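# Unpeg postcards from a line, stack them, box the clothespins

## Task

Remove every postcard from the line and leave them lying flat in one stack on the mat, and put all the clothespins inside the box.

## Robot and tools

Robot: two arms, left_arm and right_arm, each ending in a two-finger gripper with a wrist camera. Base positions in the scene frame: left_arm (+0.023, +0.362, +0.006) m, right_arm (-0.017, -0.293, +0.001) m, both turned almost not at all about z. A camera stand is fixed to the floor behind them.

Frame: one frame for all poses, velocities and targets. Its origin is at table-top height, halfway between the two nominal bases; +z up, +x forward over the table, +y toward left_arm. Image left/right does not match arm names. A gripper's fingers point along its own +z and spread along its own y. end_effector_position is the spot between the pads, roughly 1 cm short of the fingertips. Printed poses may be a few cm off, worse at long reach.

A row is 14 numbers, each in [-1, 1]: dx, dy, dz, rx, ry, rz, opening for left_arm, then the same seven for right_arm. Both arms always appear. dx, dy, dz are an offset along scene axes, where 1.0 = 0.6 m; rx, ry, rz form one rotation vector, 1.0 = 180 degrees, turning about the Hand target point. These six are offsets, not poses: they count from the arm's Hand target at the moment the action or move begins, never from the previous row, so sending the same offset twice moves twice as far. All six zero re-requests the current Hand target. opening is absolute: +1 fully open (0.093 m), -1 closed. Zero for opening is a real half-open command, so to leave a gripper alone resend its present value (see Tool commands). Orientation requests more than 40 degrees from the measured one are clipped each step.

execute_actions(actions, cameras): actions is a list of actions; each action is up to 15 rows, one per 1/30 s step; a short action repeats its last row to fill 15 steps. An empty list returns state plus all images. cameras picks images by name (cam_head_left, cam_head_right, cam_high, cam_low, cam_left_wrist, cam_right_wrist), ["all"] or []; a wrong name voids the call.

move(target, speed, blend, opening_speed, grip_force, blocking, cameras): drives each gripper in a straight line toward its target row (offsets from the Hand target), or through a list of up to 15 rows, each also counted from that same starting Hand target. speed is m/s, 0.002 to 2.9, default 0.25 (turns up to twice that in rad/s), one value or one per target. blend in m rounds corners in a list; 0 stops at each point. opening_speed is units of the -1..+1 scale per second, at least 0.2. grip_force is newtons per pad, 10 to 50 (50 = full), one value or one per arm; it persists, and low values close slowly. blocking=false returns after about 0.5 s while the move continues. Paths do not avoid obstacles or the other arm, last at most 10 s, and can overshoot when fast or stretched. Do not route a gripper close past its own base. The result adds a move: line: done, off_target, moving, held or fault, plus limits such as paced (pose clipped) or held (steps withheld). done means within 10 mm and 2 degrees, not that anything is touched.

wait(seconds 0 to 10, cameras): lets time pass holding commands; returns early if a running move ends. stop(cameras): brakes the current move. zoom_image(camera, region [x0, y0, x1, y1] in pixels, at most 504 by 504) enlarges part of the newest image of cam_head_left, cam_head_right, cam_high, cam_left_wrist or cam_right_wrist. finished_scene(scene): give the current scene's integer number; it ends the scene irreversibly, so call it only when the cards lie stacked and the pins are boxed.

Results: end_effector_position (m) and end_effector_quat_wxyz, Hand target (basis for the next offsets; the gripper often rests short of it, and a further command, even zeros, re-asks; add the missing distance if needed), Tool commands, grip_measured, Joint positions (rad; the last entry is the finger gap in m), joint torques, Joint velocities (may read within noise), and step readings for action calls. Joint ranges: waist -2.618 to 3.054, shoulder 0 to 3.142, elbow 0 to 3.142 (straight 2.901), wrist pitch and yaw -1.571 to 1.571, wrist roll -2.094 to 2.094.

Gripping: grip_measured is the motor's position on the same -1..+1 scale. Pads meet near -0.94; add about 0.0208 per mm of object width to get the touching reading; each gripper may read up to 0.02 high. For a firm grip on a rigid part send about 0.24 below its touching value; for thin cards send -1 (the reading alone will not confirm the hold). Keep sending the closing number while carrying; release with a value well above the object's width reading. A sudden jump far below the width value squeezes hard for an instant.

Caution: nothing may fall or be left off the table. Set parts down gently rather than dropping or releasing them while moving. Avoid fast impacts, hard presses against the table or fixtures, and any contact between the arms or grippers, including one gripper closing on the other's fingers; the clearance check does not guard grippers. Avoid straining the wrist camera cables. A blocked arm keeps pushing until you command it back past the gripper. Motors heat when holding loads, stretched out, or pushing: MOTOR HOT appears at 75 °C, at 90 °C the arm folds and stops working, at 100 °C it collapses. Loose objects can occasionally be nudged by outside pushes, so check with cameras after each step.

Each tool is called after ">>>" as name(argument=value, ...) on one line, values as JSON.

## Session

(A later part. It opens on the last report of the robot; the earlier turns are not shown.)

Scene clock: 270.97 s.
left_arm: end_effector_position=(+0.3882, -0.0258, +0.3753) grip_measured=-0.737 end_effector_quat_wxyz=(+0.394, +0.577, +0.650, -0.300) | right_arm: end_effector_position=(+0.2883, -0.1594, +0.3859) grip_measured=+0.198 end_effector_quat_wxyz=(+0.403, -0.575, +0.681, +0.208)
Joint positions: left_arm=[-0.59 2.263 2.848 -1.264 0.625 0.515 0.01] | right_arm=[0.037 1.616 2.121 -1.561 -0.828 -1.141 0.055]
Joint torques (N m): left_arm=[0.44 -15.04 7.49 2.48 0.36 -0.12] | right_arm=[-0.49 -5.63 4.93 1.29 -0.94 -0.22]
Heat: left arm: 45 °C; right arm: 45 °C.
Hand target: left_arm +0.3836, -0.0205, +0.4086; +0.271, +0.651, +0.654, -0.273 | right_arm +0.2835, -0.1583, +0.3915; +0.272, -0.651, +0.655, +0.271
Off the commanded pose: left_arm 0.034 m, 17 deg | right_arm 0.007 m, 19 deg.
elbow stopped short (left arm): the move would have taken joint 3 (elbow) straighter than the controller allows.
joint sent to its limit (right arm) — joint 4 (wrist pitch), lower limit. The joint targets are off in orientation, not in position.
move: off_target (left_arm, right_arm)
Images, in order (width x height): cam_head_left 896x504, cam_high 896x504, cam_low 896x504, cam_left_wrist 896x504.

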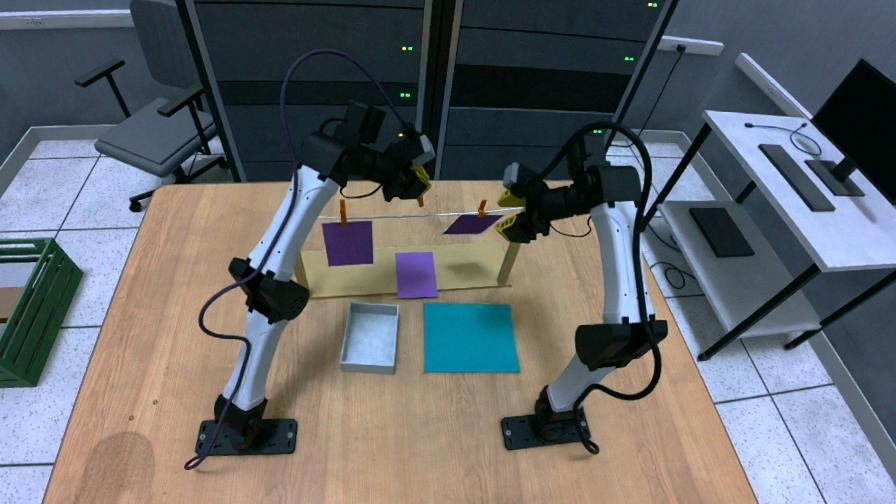

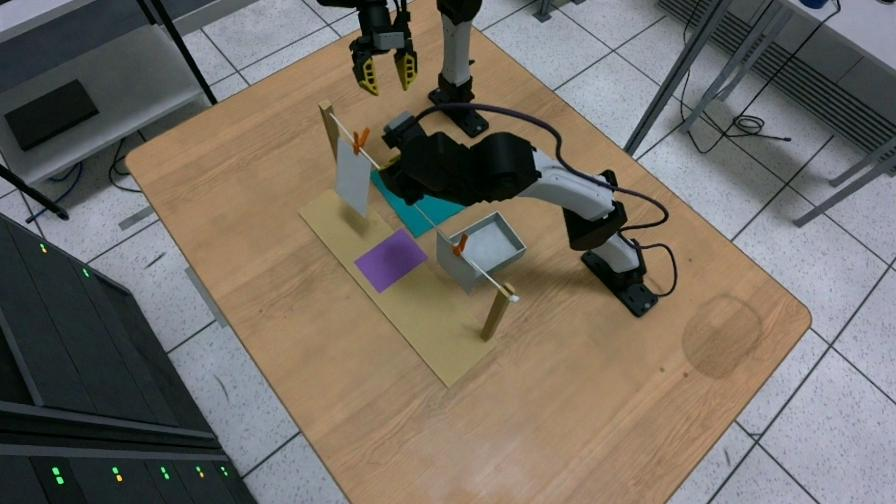

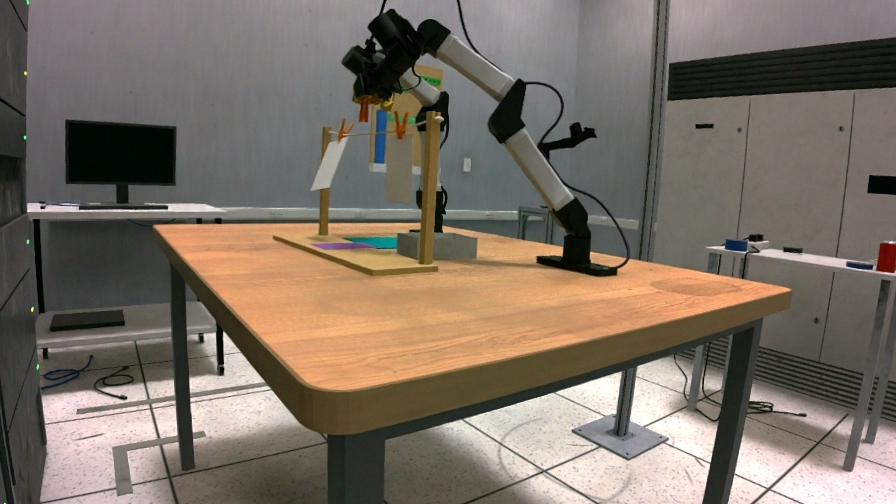

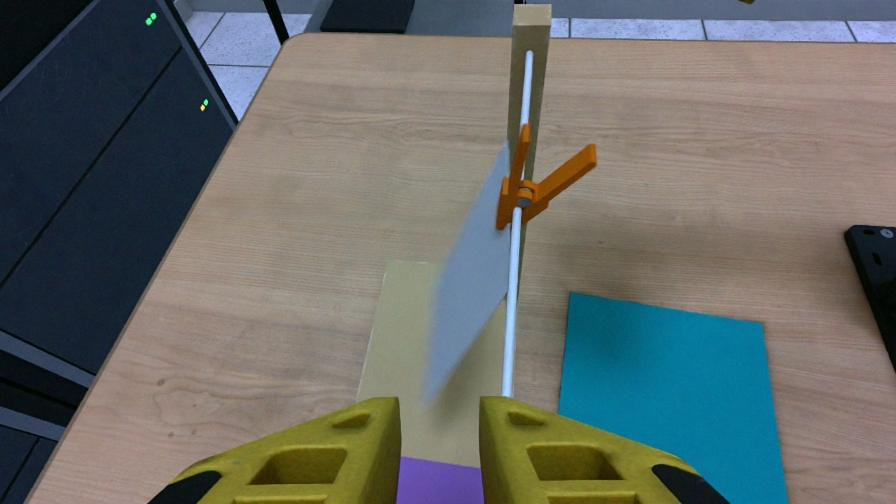

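>>> move(target=[[-0.19,0.1,-0.01,0,0,0,-1,0,0,0,0,0,0,0.2],[-0.22,0.18,-0.26,0,0,0,-1,0,0,0,0,0,0,0.2]], blend=0.04, cameras=["cam_low","cam_left_wrist","cam_head_right","cam_head_left"])

Scene clock: 281.47 s.
left_arm: end_effector_position=(+0.2523, +0.0868, +0.2436) grip_measured=-0.737 end_effector_quat_wxyz=(+0.250, +0.651, +0.664, -0.271) | right_arm: end_effector_position=(+0.2883, -0.1594, +0.3859) grip_measured=+0.198 end_effector_quat_wxyz=(+0.403, -0.575, +0.681, +0.208)
Joint positions: left_arm=[-0.563 1.502 1.461 -1.06 0.614 0.798 0.01] | right_arm=[0.037 1.616 2.121 -1.561 -0.828 -1.141 0.055]
Joint torques (N m): left_arm=[0.64 -8.75 6.08 1.83 0.55 -0.02] | right_arm=[-0.68 -5.96 4.72 1.26 -0.98 -0.19]
Heat: left arm: 46 °C; right arm: 44 °C.
Hand target: left_arm +0.2515, +0.0875, +0.2528; +0.272, +0.651, +0.654, -0.273 | right_arm +0.2836, -0.1583, +0.3915; +0.272, -0.651, +0.655, +0.272
Off the commanded pose: left_arm 0.009 m, 3 deg | right_arm 0.007 m, 19 deg.
elbow stopped short (left arm): the move would have taken joint 3 (elbow) straighter than the controller allows.
joint sent to its limit (right arm) — joint 4 (wrist pitch), lower limit. The joint targets are off in orientation, not in position.
move: off_target (left_arm, right_arm)
Images, in order (width x height): cam_head_left 896x504, cam_head_right 896x504, cam_low 896x504, cam_left_wrist 896x504.

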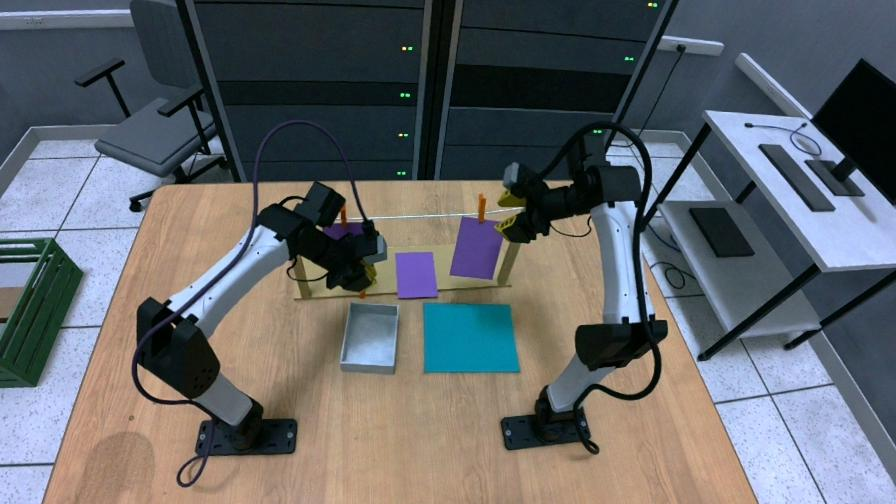

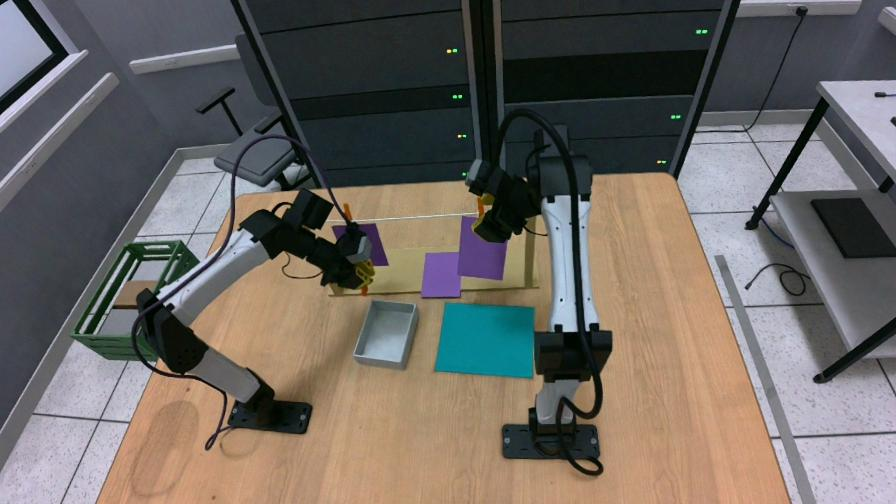

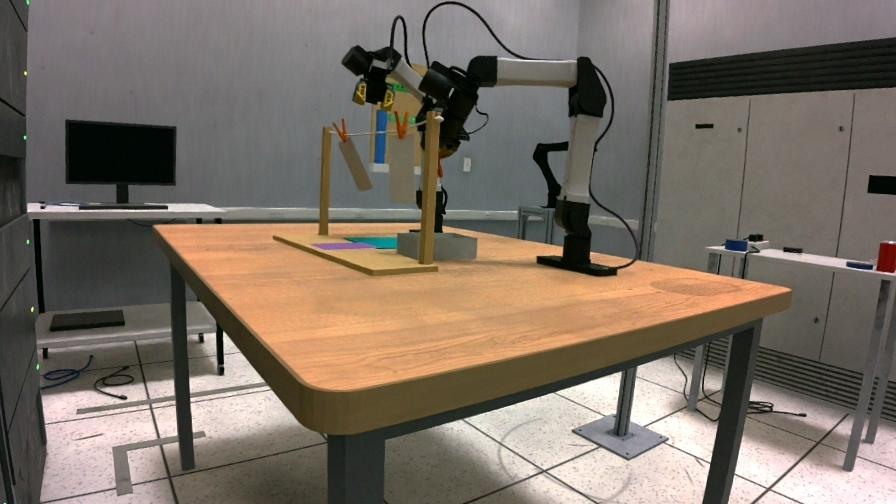

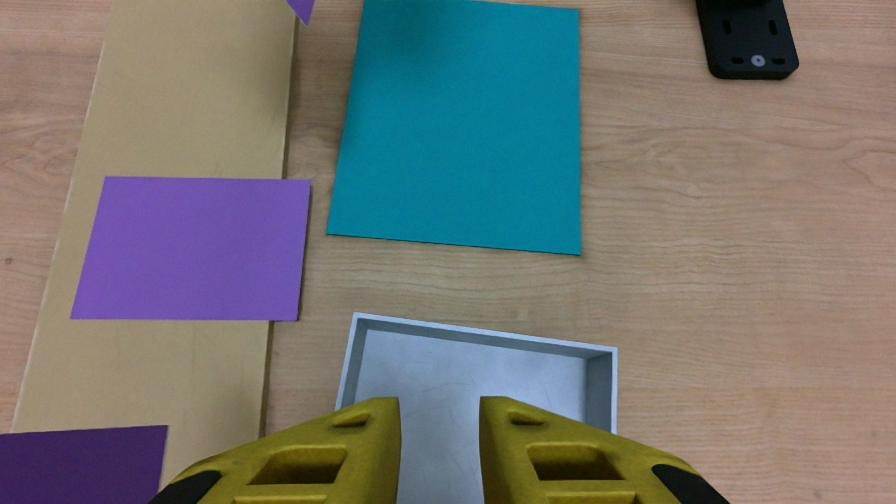

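>>> move(target=[0.01,-0.09,-0.255,0,0,0,-1,0,0,0,0,0,0,0.2], cameras=["cam_low","cam_left_wrist","cam_head_left"])

Scene clock: 291.93 s.
left_arm: end_effector_position=(+0.2575, +0.0362, +0.1050) grip_measured=-0.737 end_effector_quat_wxyz=(+0.269, +0.651, +0.654, -0.274) | right_arm: end_effector_position=(+0.2883, -0.1594, +0.3859) grip_measured=+0.198 end_effector_quat_wxyz=(+0.403, -0.575, +0.681, +0.208)
Joint positions: left_arm=[-0.681 1.644 1.009 -0.352 0.567 0.671 0.01] | right_arm=[0.037 1.616 2.121 -1.561 -0.828 -1.141 0.055]
Joint torques (N m): left_arm=[-0.38 -6.3 6.23 2.07 0.3 -0.12] | right_arm=[-0.57 -5.78 4.74 1.33 -0.96 -0.2]
Heat: left arm: 45 °C; right arm: 42 °C.
Hand target: left_arm +0.2575, +0.0335, +0.0997; +0.271, +0.651, +0.654, -0.273 | right_arm +0.2836, -0.1583, +0.3915; +0.272, -0.651, +0.655, +0.272
Off the commanded pose: left_arm 0.006 m, 0 deg | right_arm 0.007 m, 19 deg.
joint sent to its limit (right arm) — joint 4 (wrist pitch), lower limit. The joint targets are off in orientation, not in position.
move: off_target (right_arm)
Images, in order (width x height): cam_head_left 896x504, cam_low 896x504, cam_left_wrist 896x504.

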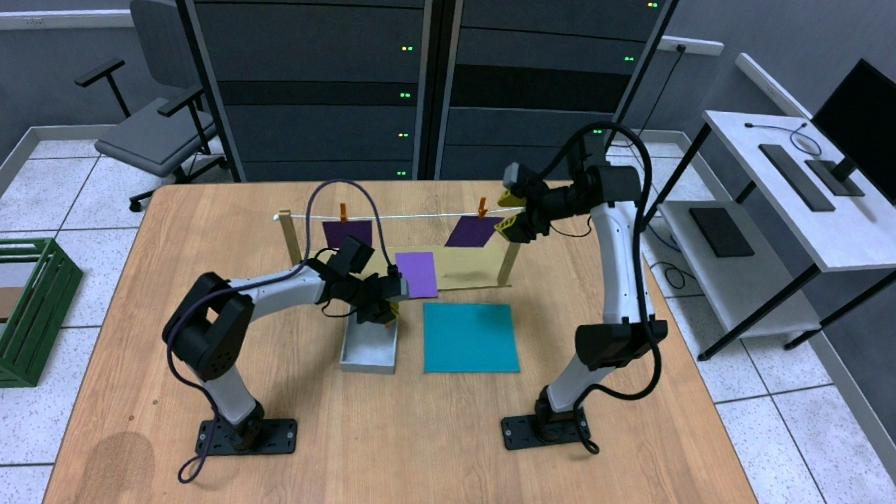

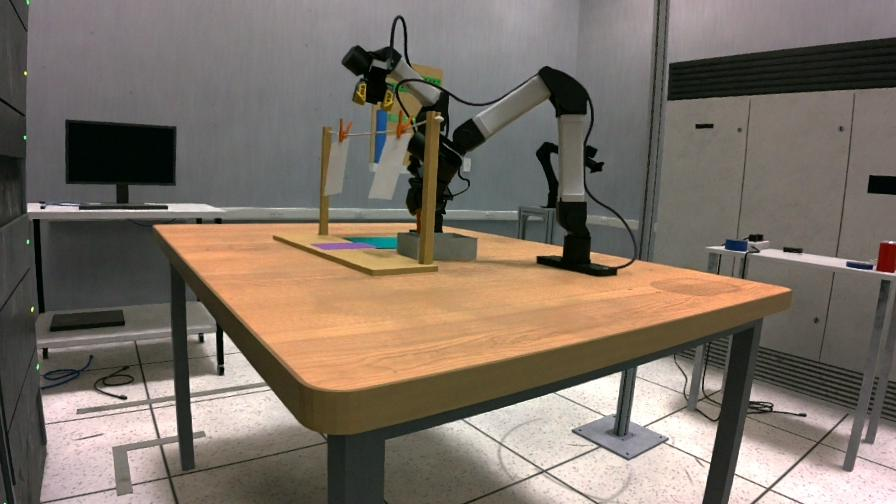

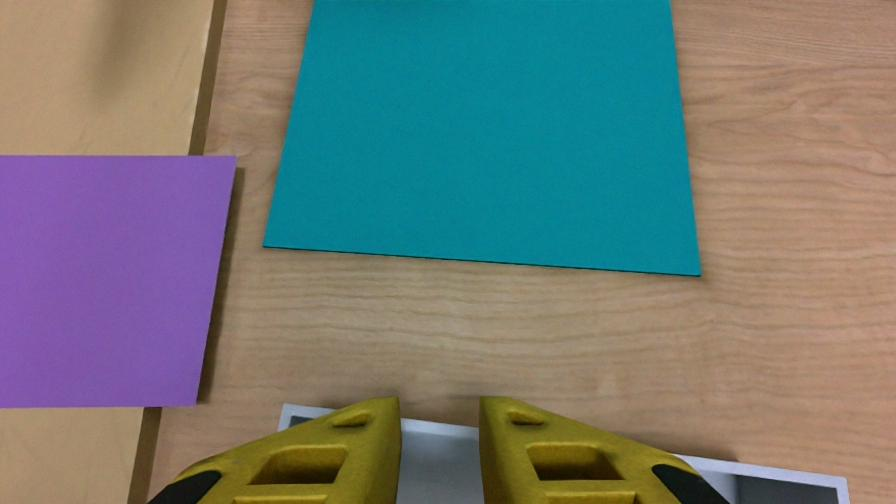

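>>> move(target=[[-0.04,0.045,-0.03,0,0,0,-1,0,0,0,0,0,0,0.2],[-0.04,0.045,-0.065,0,0,0,-0.737,0,0,0,0,0,0,0.2],[-0.04,0.045,-0.065,0,0,0,0,0,0,0,0,0,0,0.2],[-0.04,0.13,0.1,0,0,0,0,0,0,0,0,0,0,0.2]], speed=0.15, cameras=["cam_low","cam_left_wrist","cam_head_left","cam_head_right"])

Scene clock: 307.20 s.
left_arm: end_effector_position=(+0.2285, +0.1143, +0.1417) grip_measured=-0.002 end_effector_quat_wxyz=(+0.249, +0.648, +0.666, -0.273) | right_arm: end_effector_position=(+0.2883, -0.1594, +0.3859) grip_measured=+0.198 end_effector_quat_wxyz=(+0.403, -0.575, +0.681, +0.208)
Joint positions: left_arm=[-0.524 1.371 0.943 -0.696 0.633 0.831 0.045] | right_arm=[0.037 1.616 2.121 -1.561 -0.828 -1.141 0.055]
Joint torques (N m): left_arm=[0.72 -6.43 10.52 1.3 0.58 0.05] | right_arm=[-0.55 -5.74 4.83 1.3 -0.94 -0.14]
Heat: left arm: 43 °C; right arm: 41 °C.
Hand target: left_arm +0.2335, +0.1115, +0.1598; +0.272, +0.651, +0.654, -0.273 | right_arm +0.2836, -0.1583, +0.3915; +0.272, -0.651, +0.655, +0.272
Off the commanded pose: left_arm 0.019 m, 3 deg | right_arm 0.007 m, 19 deg.
joint sent to its limit (right arm) — joint 4 (wrist pitch), lower limit. The joint targets are off in orientation, not in position.
move: off_target (left_arm, right_arm)
Images, in order (width x height): cam_head_left 896x504, cam_head_right 896x504, cam_low 896x504, cam_left_wrist 896x504.

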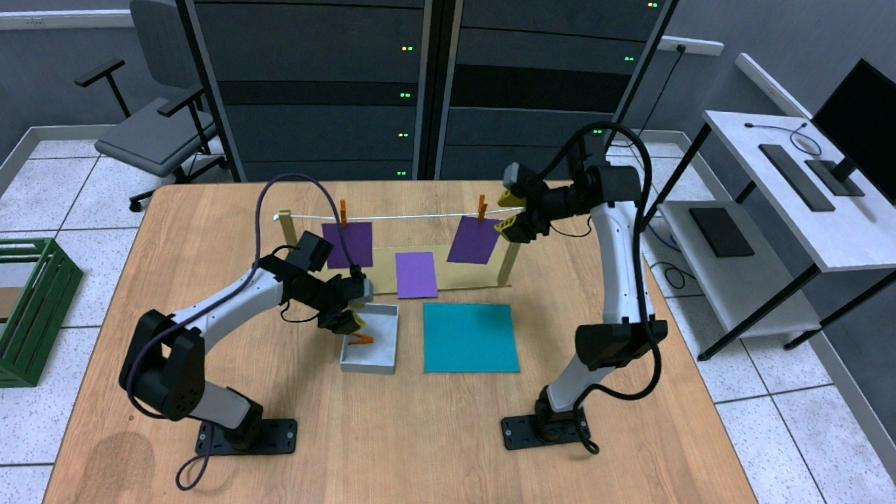

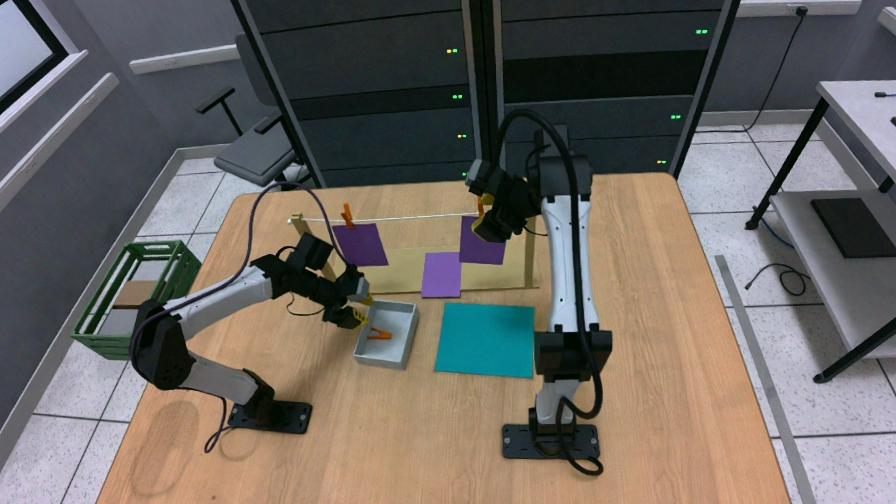

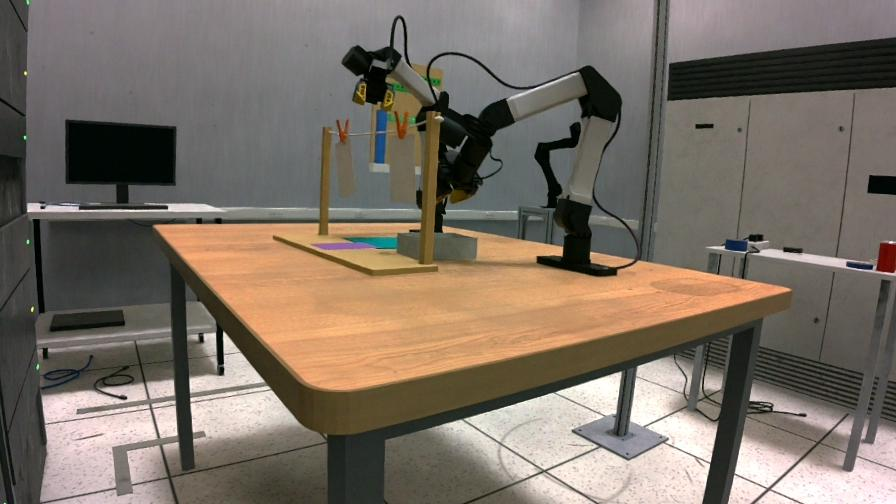

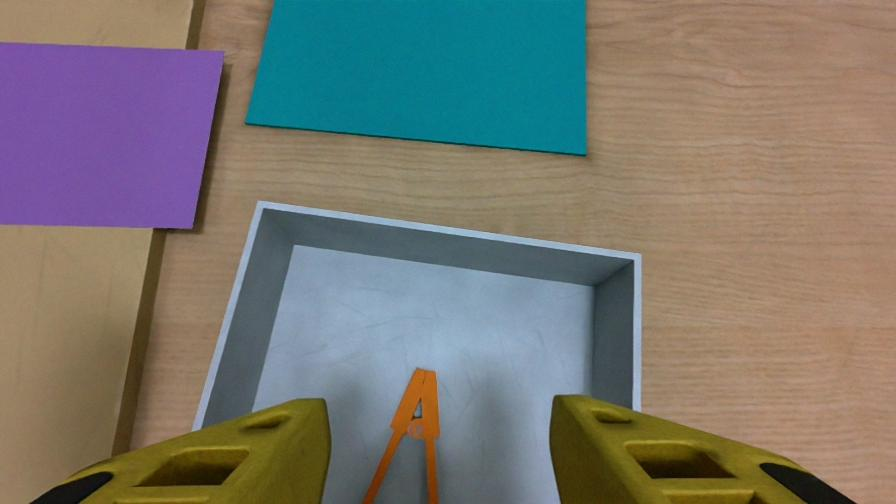

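>>> move(target=[[0,0.05,0.3,0,0,0,0.6,0,-0.05,0,0,0,0,0.6],[0.235,0.155,0.36,0,0,0,0.6,0.14,-0.09,-0.02,0,0,0,0.6]], blend=0.04, cameras=["cam_left_wrist","cam_head_left","cam_right_wrist"])

Scene clock: 318.23 s.
left_arm: end_effector_position=(+0.3738, +0.2051, +0.3713) grip_measured=+0.598 end_effector_quat_wxyz=(+0.381, +0.595, +0.670, -0.229) | right_arm: end_effector_position=(+0.3661, -0.2131, +0.3731) grip_measured=+0.598 end_effector_quat_wxyz=(+0.430, -0.555, +0.689, +0.179)
Joint positions: left_arm=[-0.054 1.83 2.302 -1.573 0.825 1.15 0.074] | right_arm=[-0.126 1.86 2.338 -1.565 -0.877 -1.255 0.074]
Joint torques (N m): left_arm=[0.42 -6.45 8.44 1.23 0.68 0.05] | right_arm=[-0.64 -6.12 7.16 1.33 -1.03 -0.18]
Heat: left arm: 42 °C; right arm: 41 °C.
Hand target: left_arm +0.3745, +0.2045, +0.3758; +0.272, +0.651, +0.654, -0.273 | right_arm +0.3675, -0.2122, +0.3795; +0.272, -0.651, +0.655, +0.272
Off the commanded pose: left_arm 0.005 m, 15 deg | right_arm 0.007 m, 24 deg.
joint read past its limit (right arm) — joint 4 (wrist pitch), lower limit.
joint sent to its limit (left arm) — joint 4 (wrist pitch), lower limit. The joint targets are off in orientation, not in position.
joint sent to its limit (right arm) — joint 4 (wrist pitch), lower limit. The joint targets are off in orientation, not in position.
move: off_target (left_arm, right_arm)
Images, in order (width x height): cam_head_left 896x504, cam_left_wrist 896x504, cam_right_wrist 896x504.

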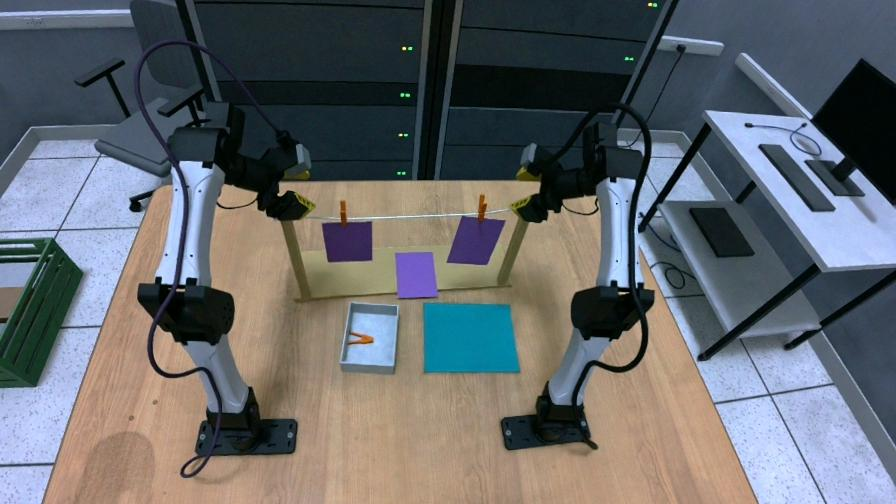

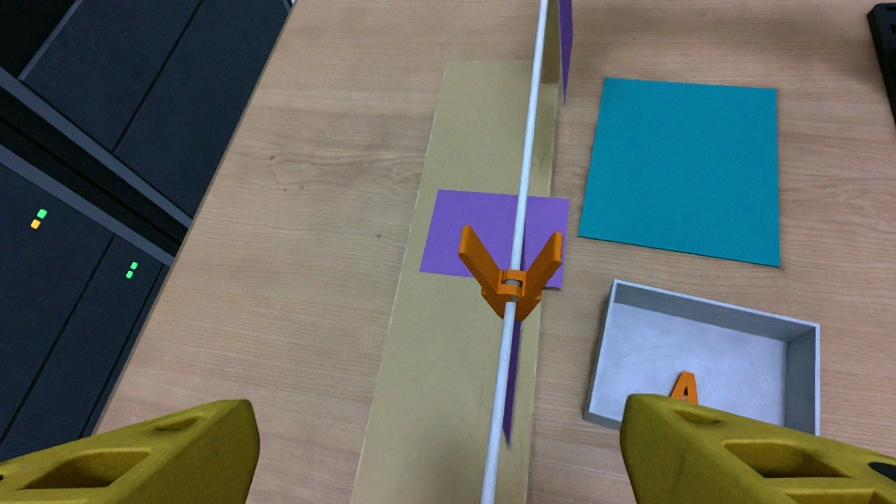

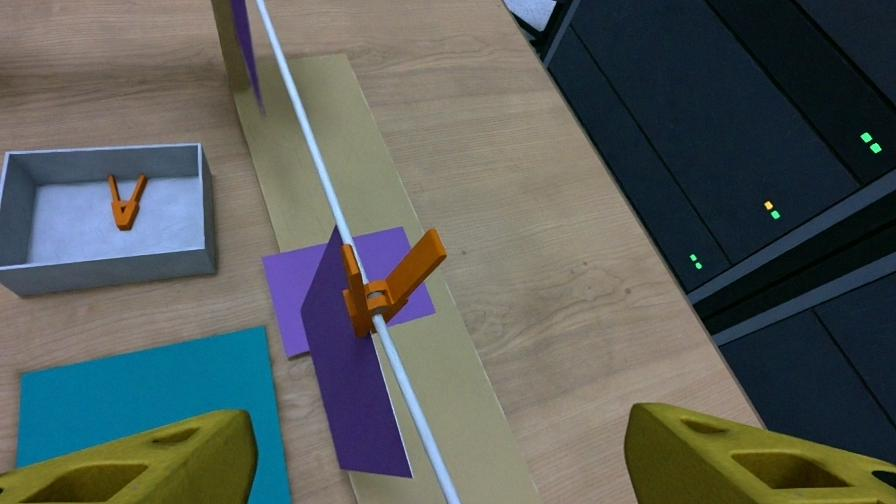

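>>> move(target=[0,-0.12,-0.045,0,0,0,0.6,0.028,0.12,-0.045,0,0,0,0.6], speed=0.15, cameras=["cam_left_wrist","cam_head_left","cam_right_wrist","cam_low"])

Scene clock: 332.63 s.
left_arm: end_effector_position=(+0.3725, +0.1344, +0.3475) grip_measured=+0.598 end_effector_quat_wxyz=(+0.326, +0.628, +0.656, -0.264) | right_arm: end_effector_position=(+0.3812, -0.1416, +0.3519) grip_measured=+0.598 end_effector_quat_wxyz=(+0.391, -0.593, +0.666, +0.228)
Joint positions: left_arm=[-0.254 1.967 2.418 -1.576 0.768 1.05 0.074] | right_arm=[0.068 2.006 2.468 -1.565 -0.849 -1.178 0.074]
Joint torques (N m): left_arm=[-0.24 -7.42 8.84 1.24 0.46 -0.1] | right_arm=[0.1 -6.79 7.32 1.23 -0.59 0.09]
Heat: left arm: 42 °C; right arm: 40 °C.
Hand target: left_arm +0.3745, +0.1326, +0.3487; +0.271, +0.651, +0.654, -0.273 | right_arm +0.3844, -0.1402, +0.3525; +0.272, -0.651, +0.655, +0.272
Off the commanded pose: left_arm 0.003 m, 7 deg | right_arm 0.003 m, 16 deg.
joint read past its limit (right arm) — joint 4 (wrist pitch), lower limit.
joint sent to its limit (left arm) — joint 4 (wrist pitch), lower limit. The joint targets are off in orientation, not in position.
joint sent to its limit (right arm) — joint 4 (wrist pitch), lower limit. The joint targets are off in orientation, not in position.
move: off_target (left_arm, right_arm)
Images, in order (width x height): cam_head_left 896x504, cam_low 896x504, cam_left_wrist 896x504, cam_right_wrist 896x504.

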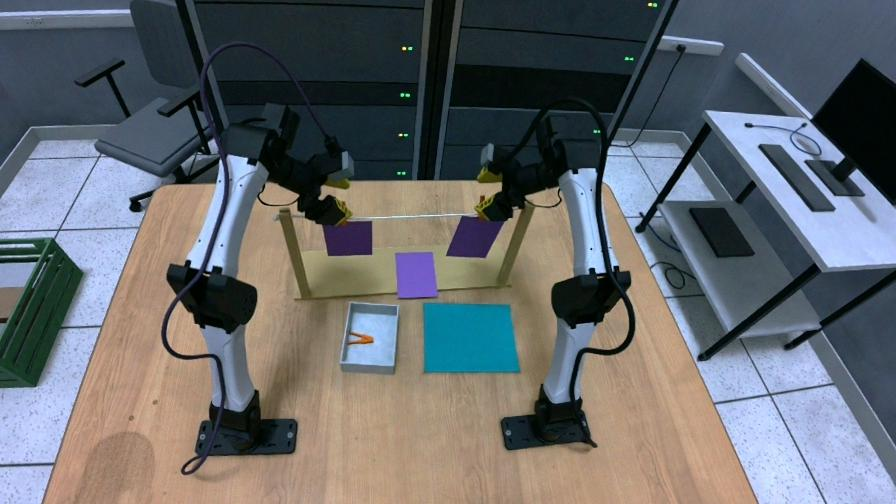

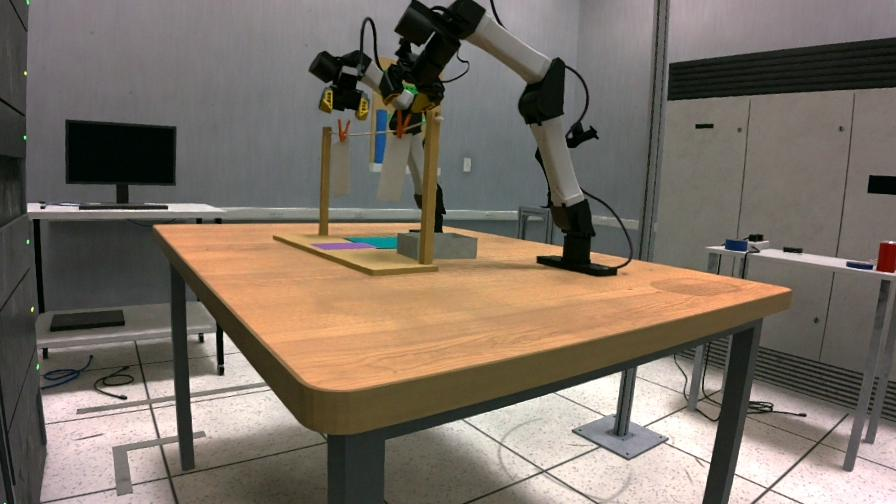

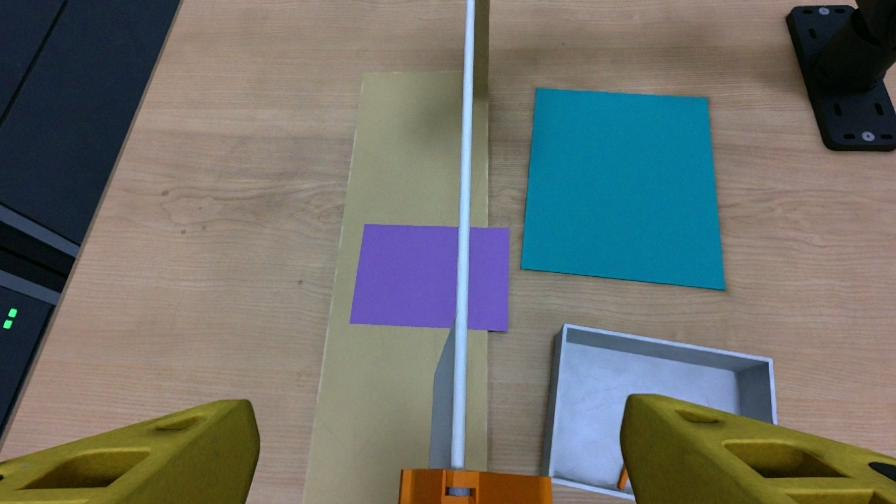

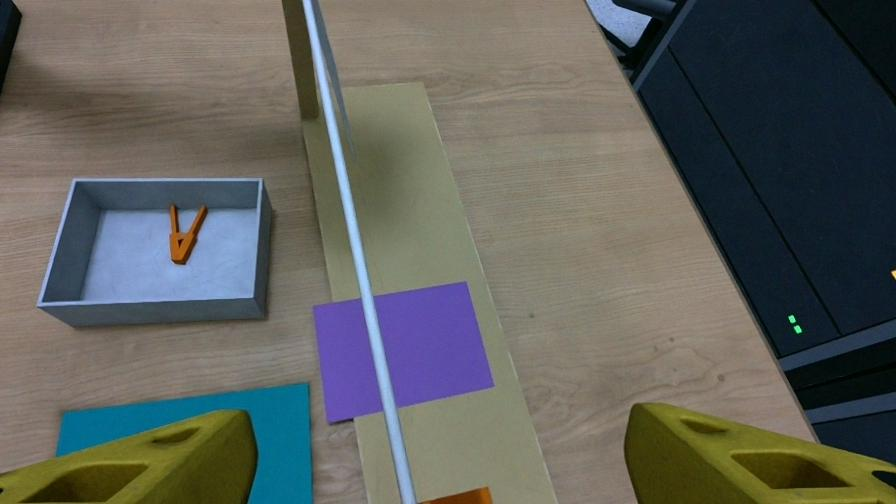

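>>> move(target=[[-0.005,-0.033,-0.06,0,0,0,0.6,0.004,0.03,-0.063,0,0,0,0.6]], speed=0.1, cameras=["cam_left_wrist","cam_high","cam_right_wrist","cam_low","cam_head_left"])

>>> zoom_image(camera="cam_low", region=[290, 40, 490, 220])

>>> zoom_image(camera="cam_high", region=[280, 60, 560, 320])

Scene clock: 344.77 s.
left_arm: end_effector_position=(+0.3713, +0.1149, +0.3265) grip_measured=+0.598 end_effector_quat_wxyz=(+0.297, +0.647, +0.650, -0.266) | right_arm: end_effector_position=(+0.3843, -0.1246, +0.3215) grip_measured=+0.598 end_effector_quat_wxyz=(+0.352, -0.607, +0.670, +0.243)
Joint positions: left_arm=[-0.31 2.013 2.418 -1.576 0.736 1.06 0.074] | right_arm=[0.117 2.049 2.433 -1.565 -0.816 -1.19 0.074]
Joint torques (N m): left_arm=[-0.38 -7.76 4.57 1.19 0.46 0.06] | right_arm=[0.28 -7.24 5.05 1.13 -0.65 -0.24]
Heat: left arm: 42 °C; right arm: 40 °C.
Hand target: left_arm +0.3715, +0.1127, +0.3128; +0.272, +0.651, +0.654, -0.273 | right_arm +0.3867, -0.1223, +0.3147; +0.272, -0.651, +0.655, +0.272
Off the commanded pose: left_arm 0.014 m, 3 deg | right_arm 0.008 m, 11 deg.
joint read past its limit (right arm) — joint 4 (wrist pitch), lower limit.
joint sent to its limit (left arm) — joint 4 (wrist pitch), lower limit. The joint targets still meet the commanded pose.
joint sent to its limit (right arm) — joint 4 (wrist pitch), lower limit. The joint targets are off in orientation, not in position.
move: off_target (left_arm, right_arm)
Images, in order (width x height): cam_head_left 896x504, cam_high 896x504, cam_low 896x504, cam_left_wrist 896x504, cam_right_wrist 896x504.

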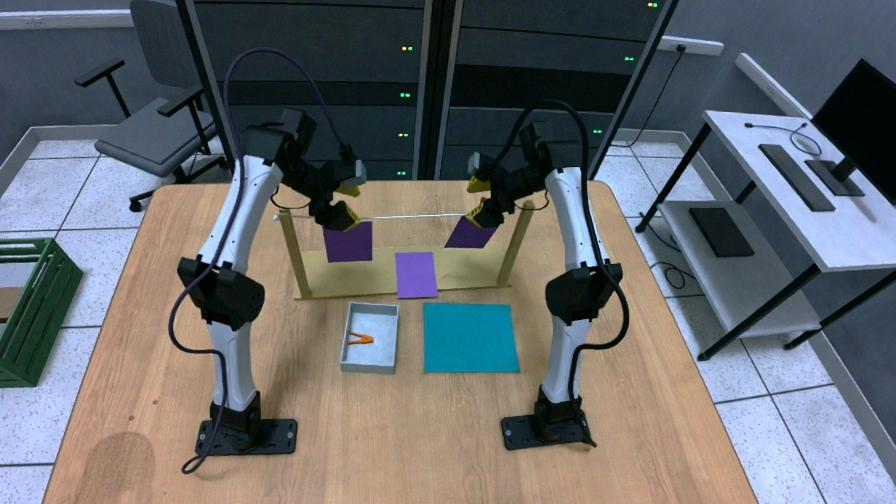

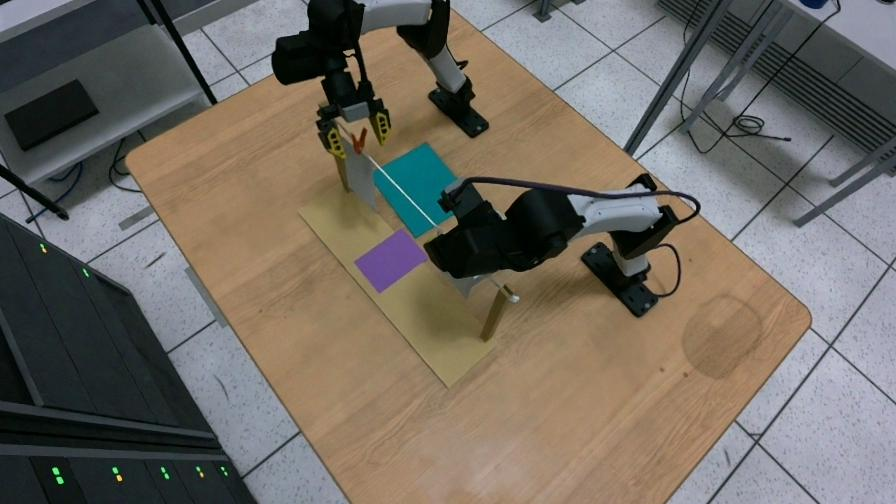

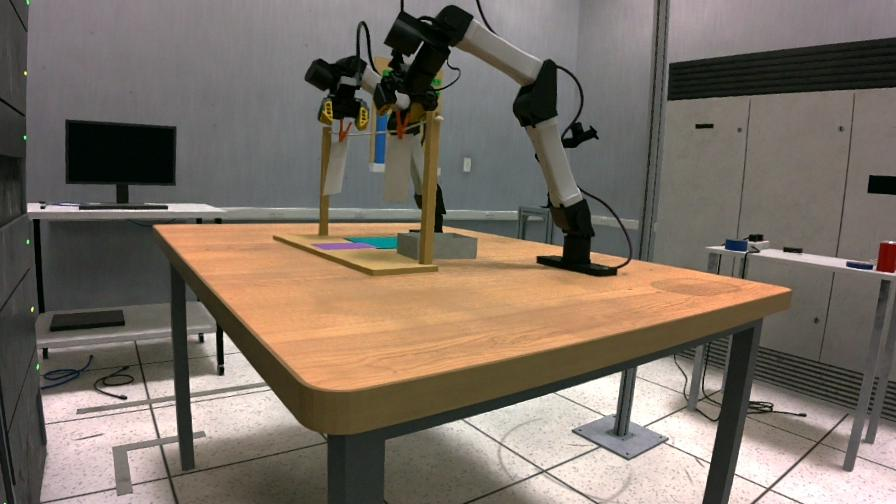

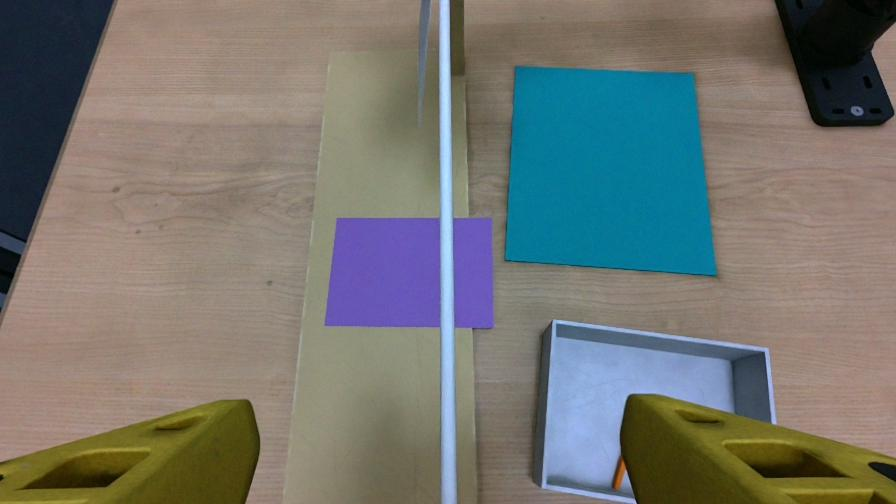

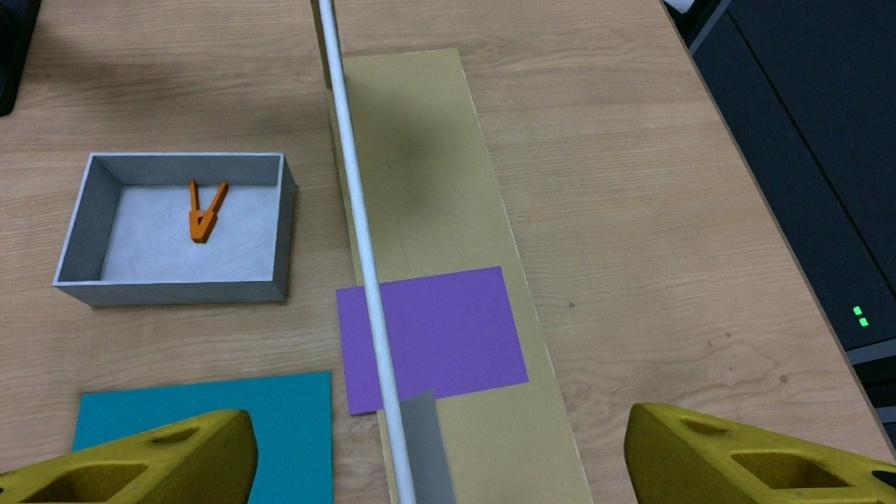

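Scaled by 2.520 from the camera's 896x504 image, which has a finer 1280x720 frame.

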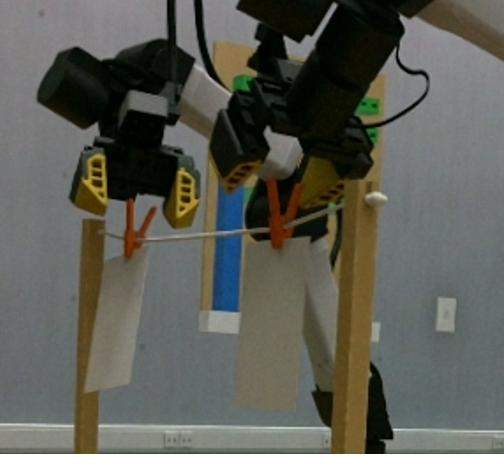

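Scaled by 1.800 from the camera's 896x504 image, which has a finer 1280x720 frame.

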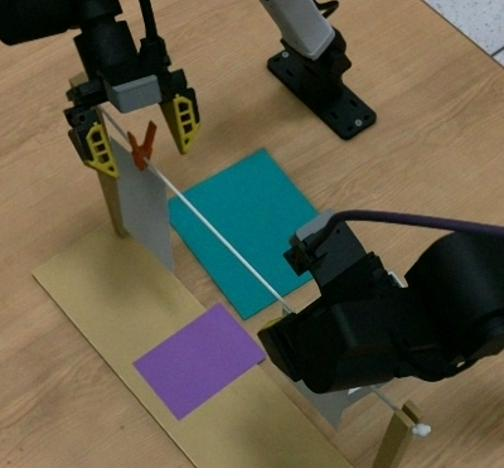

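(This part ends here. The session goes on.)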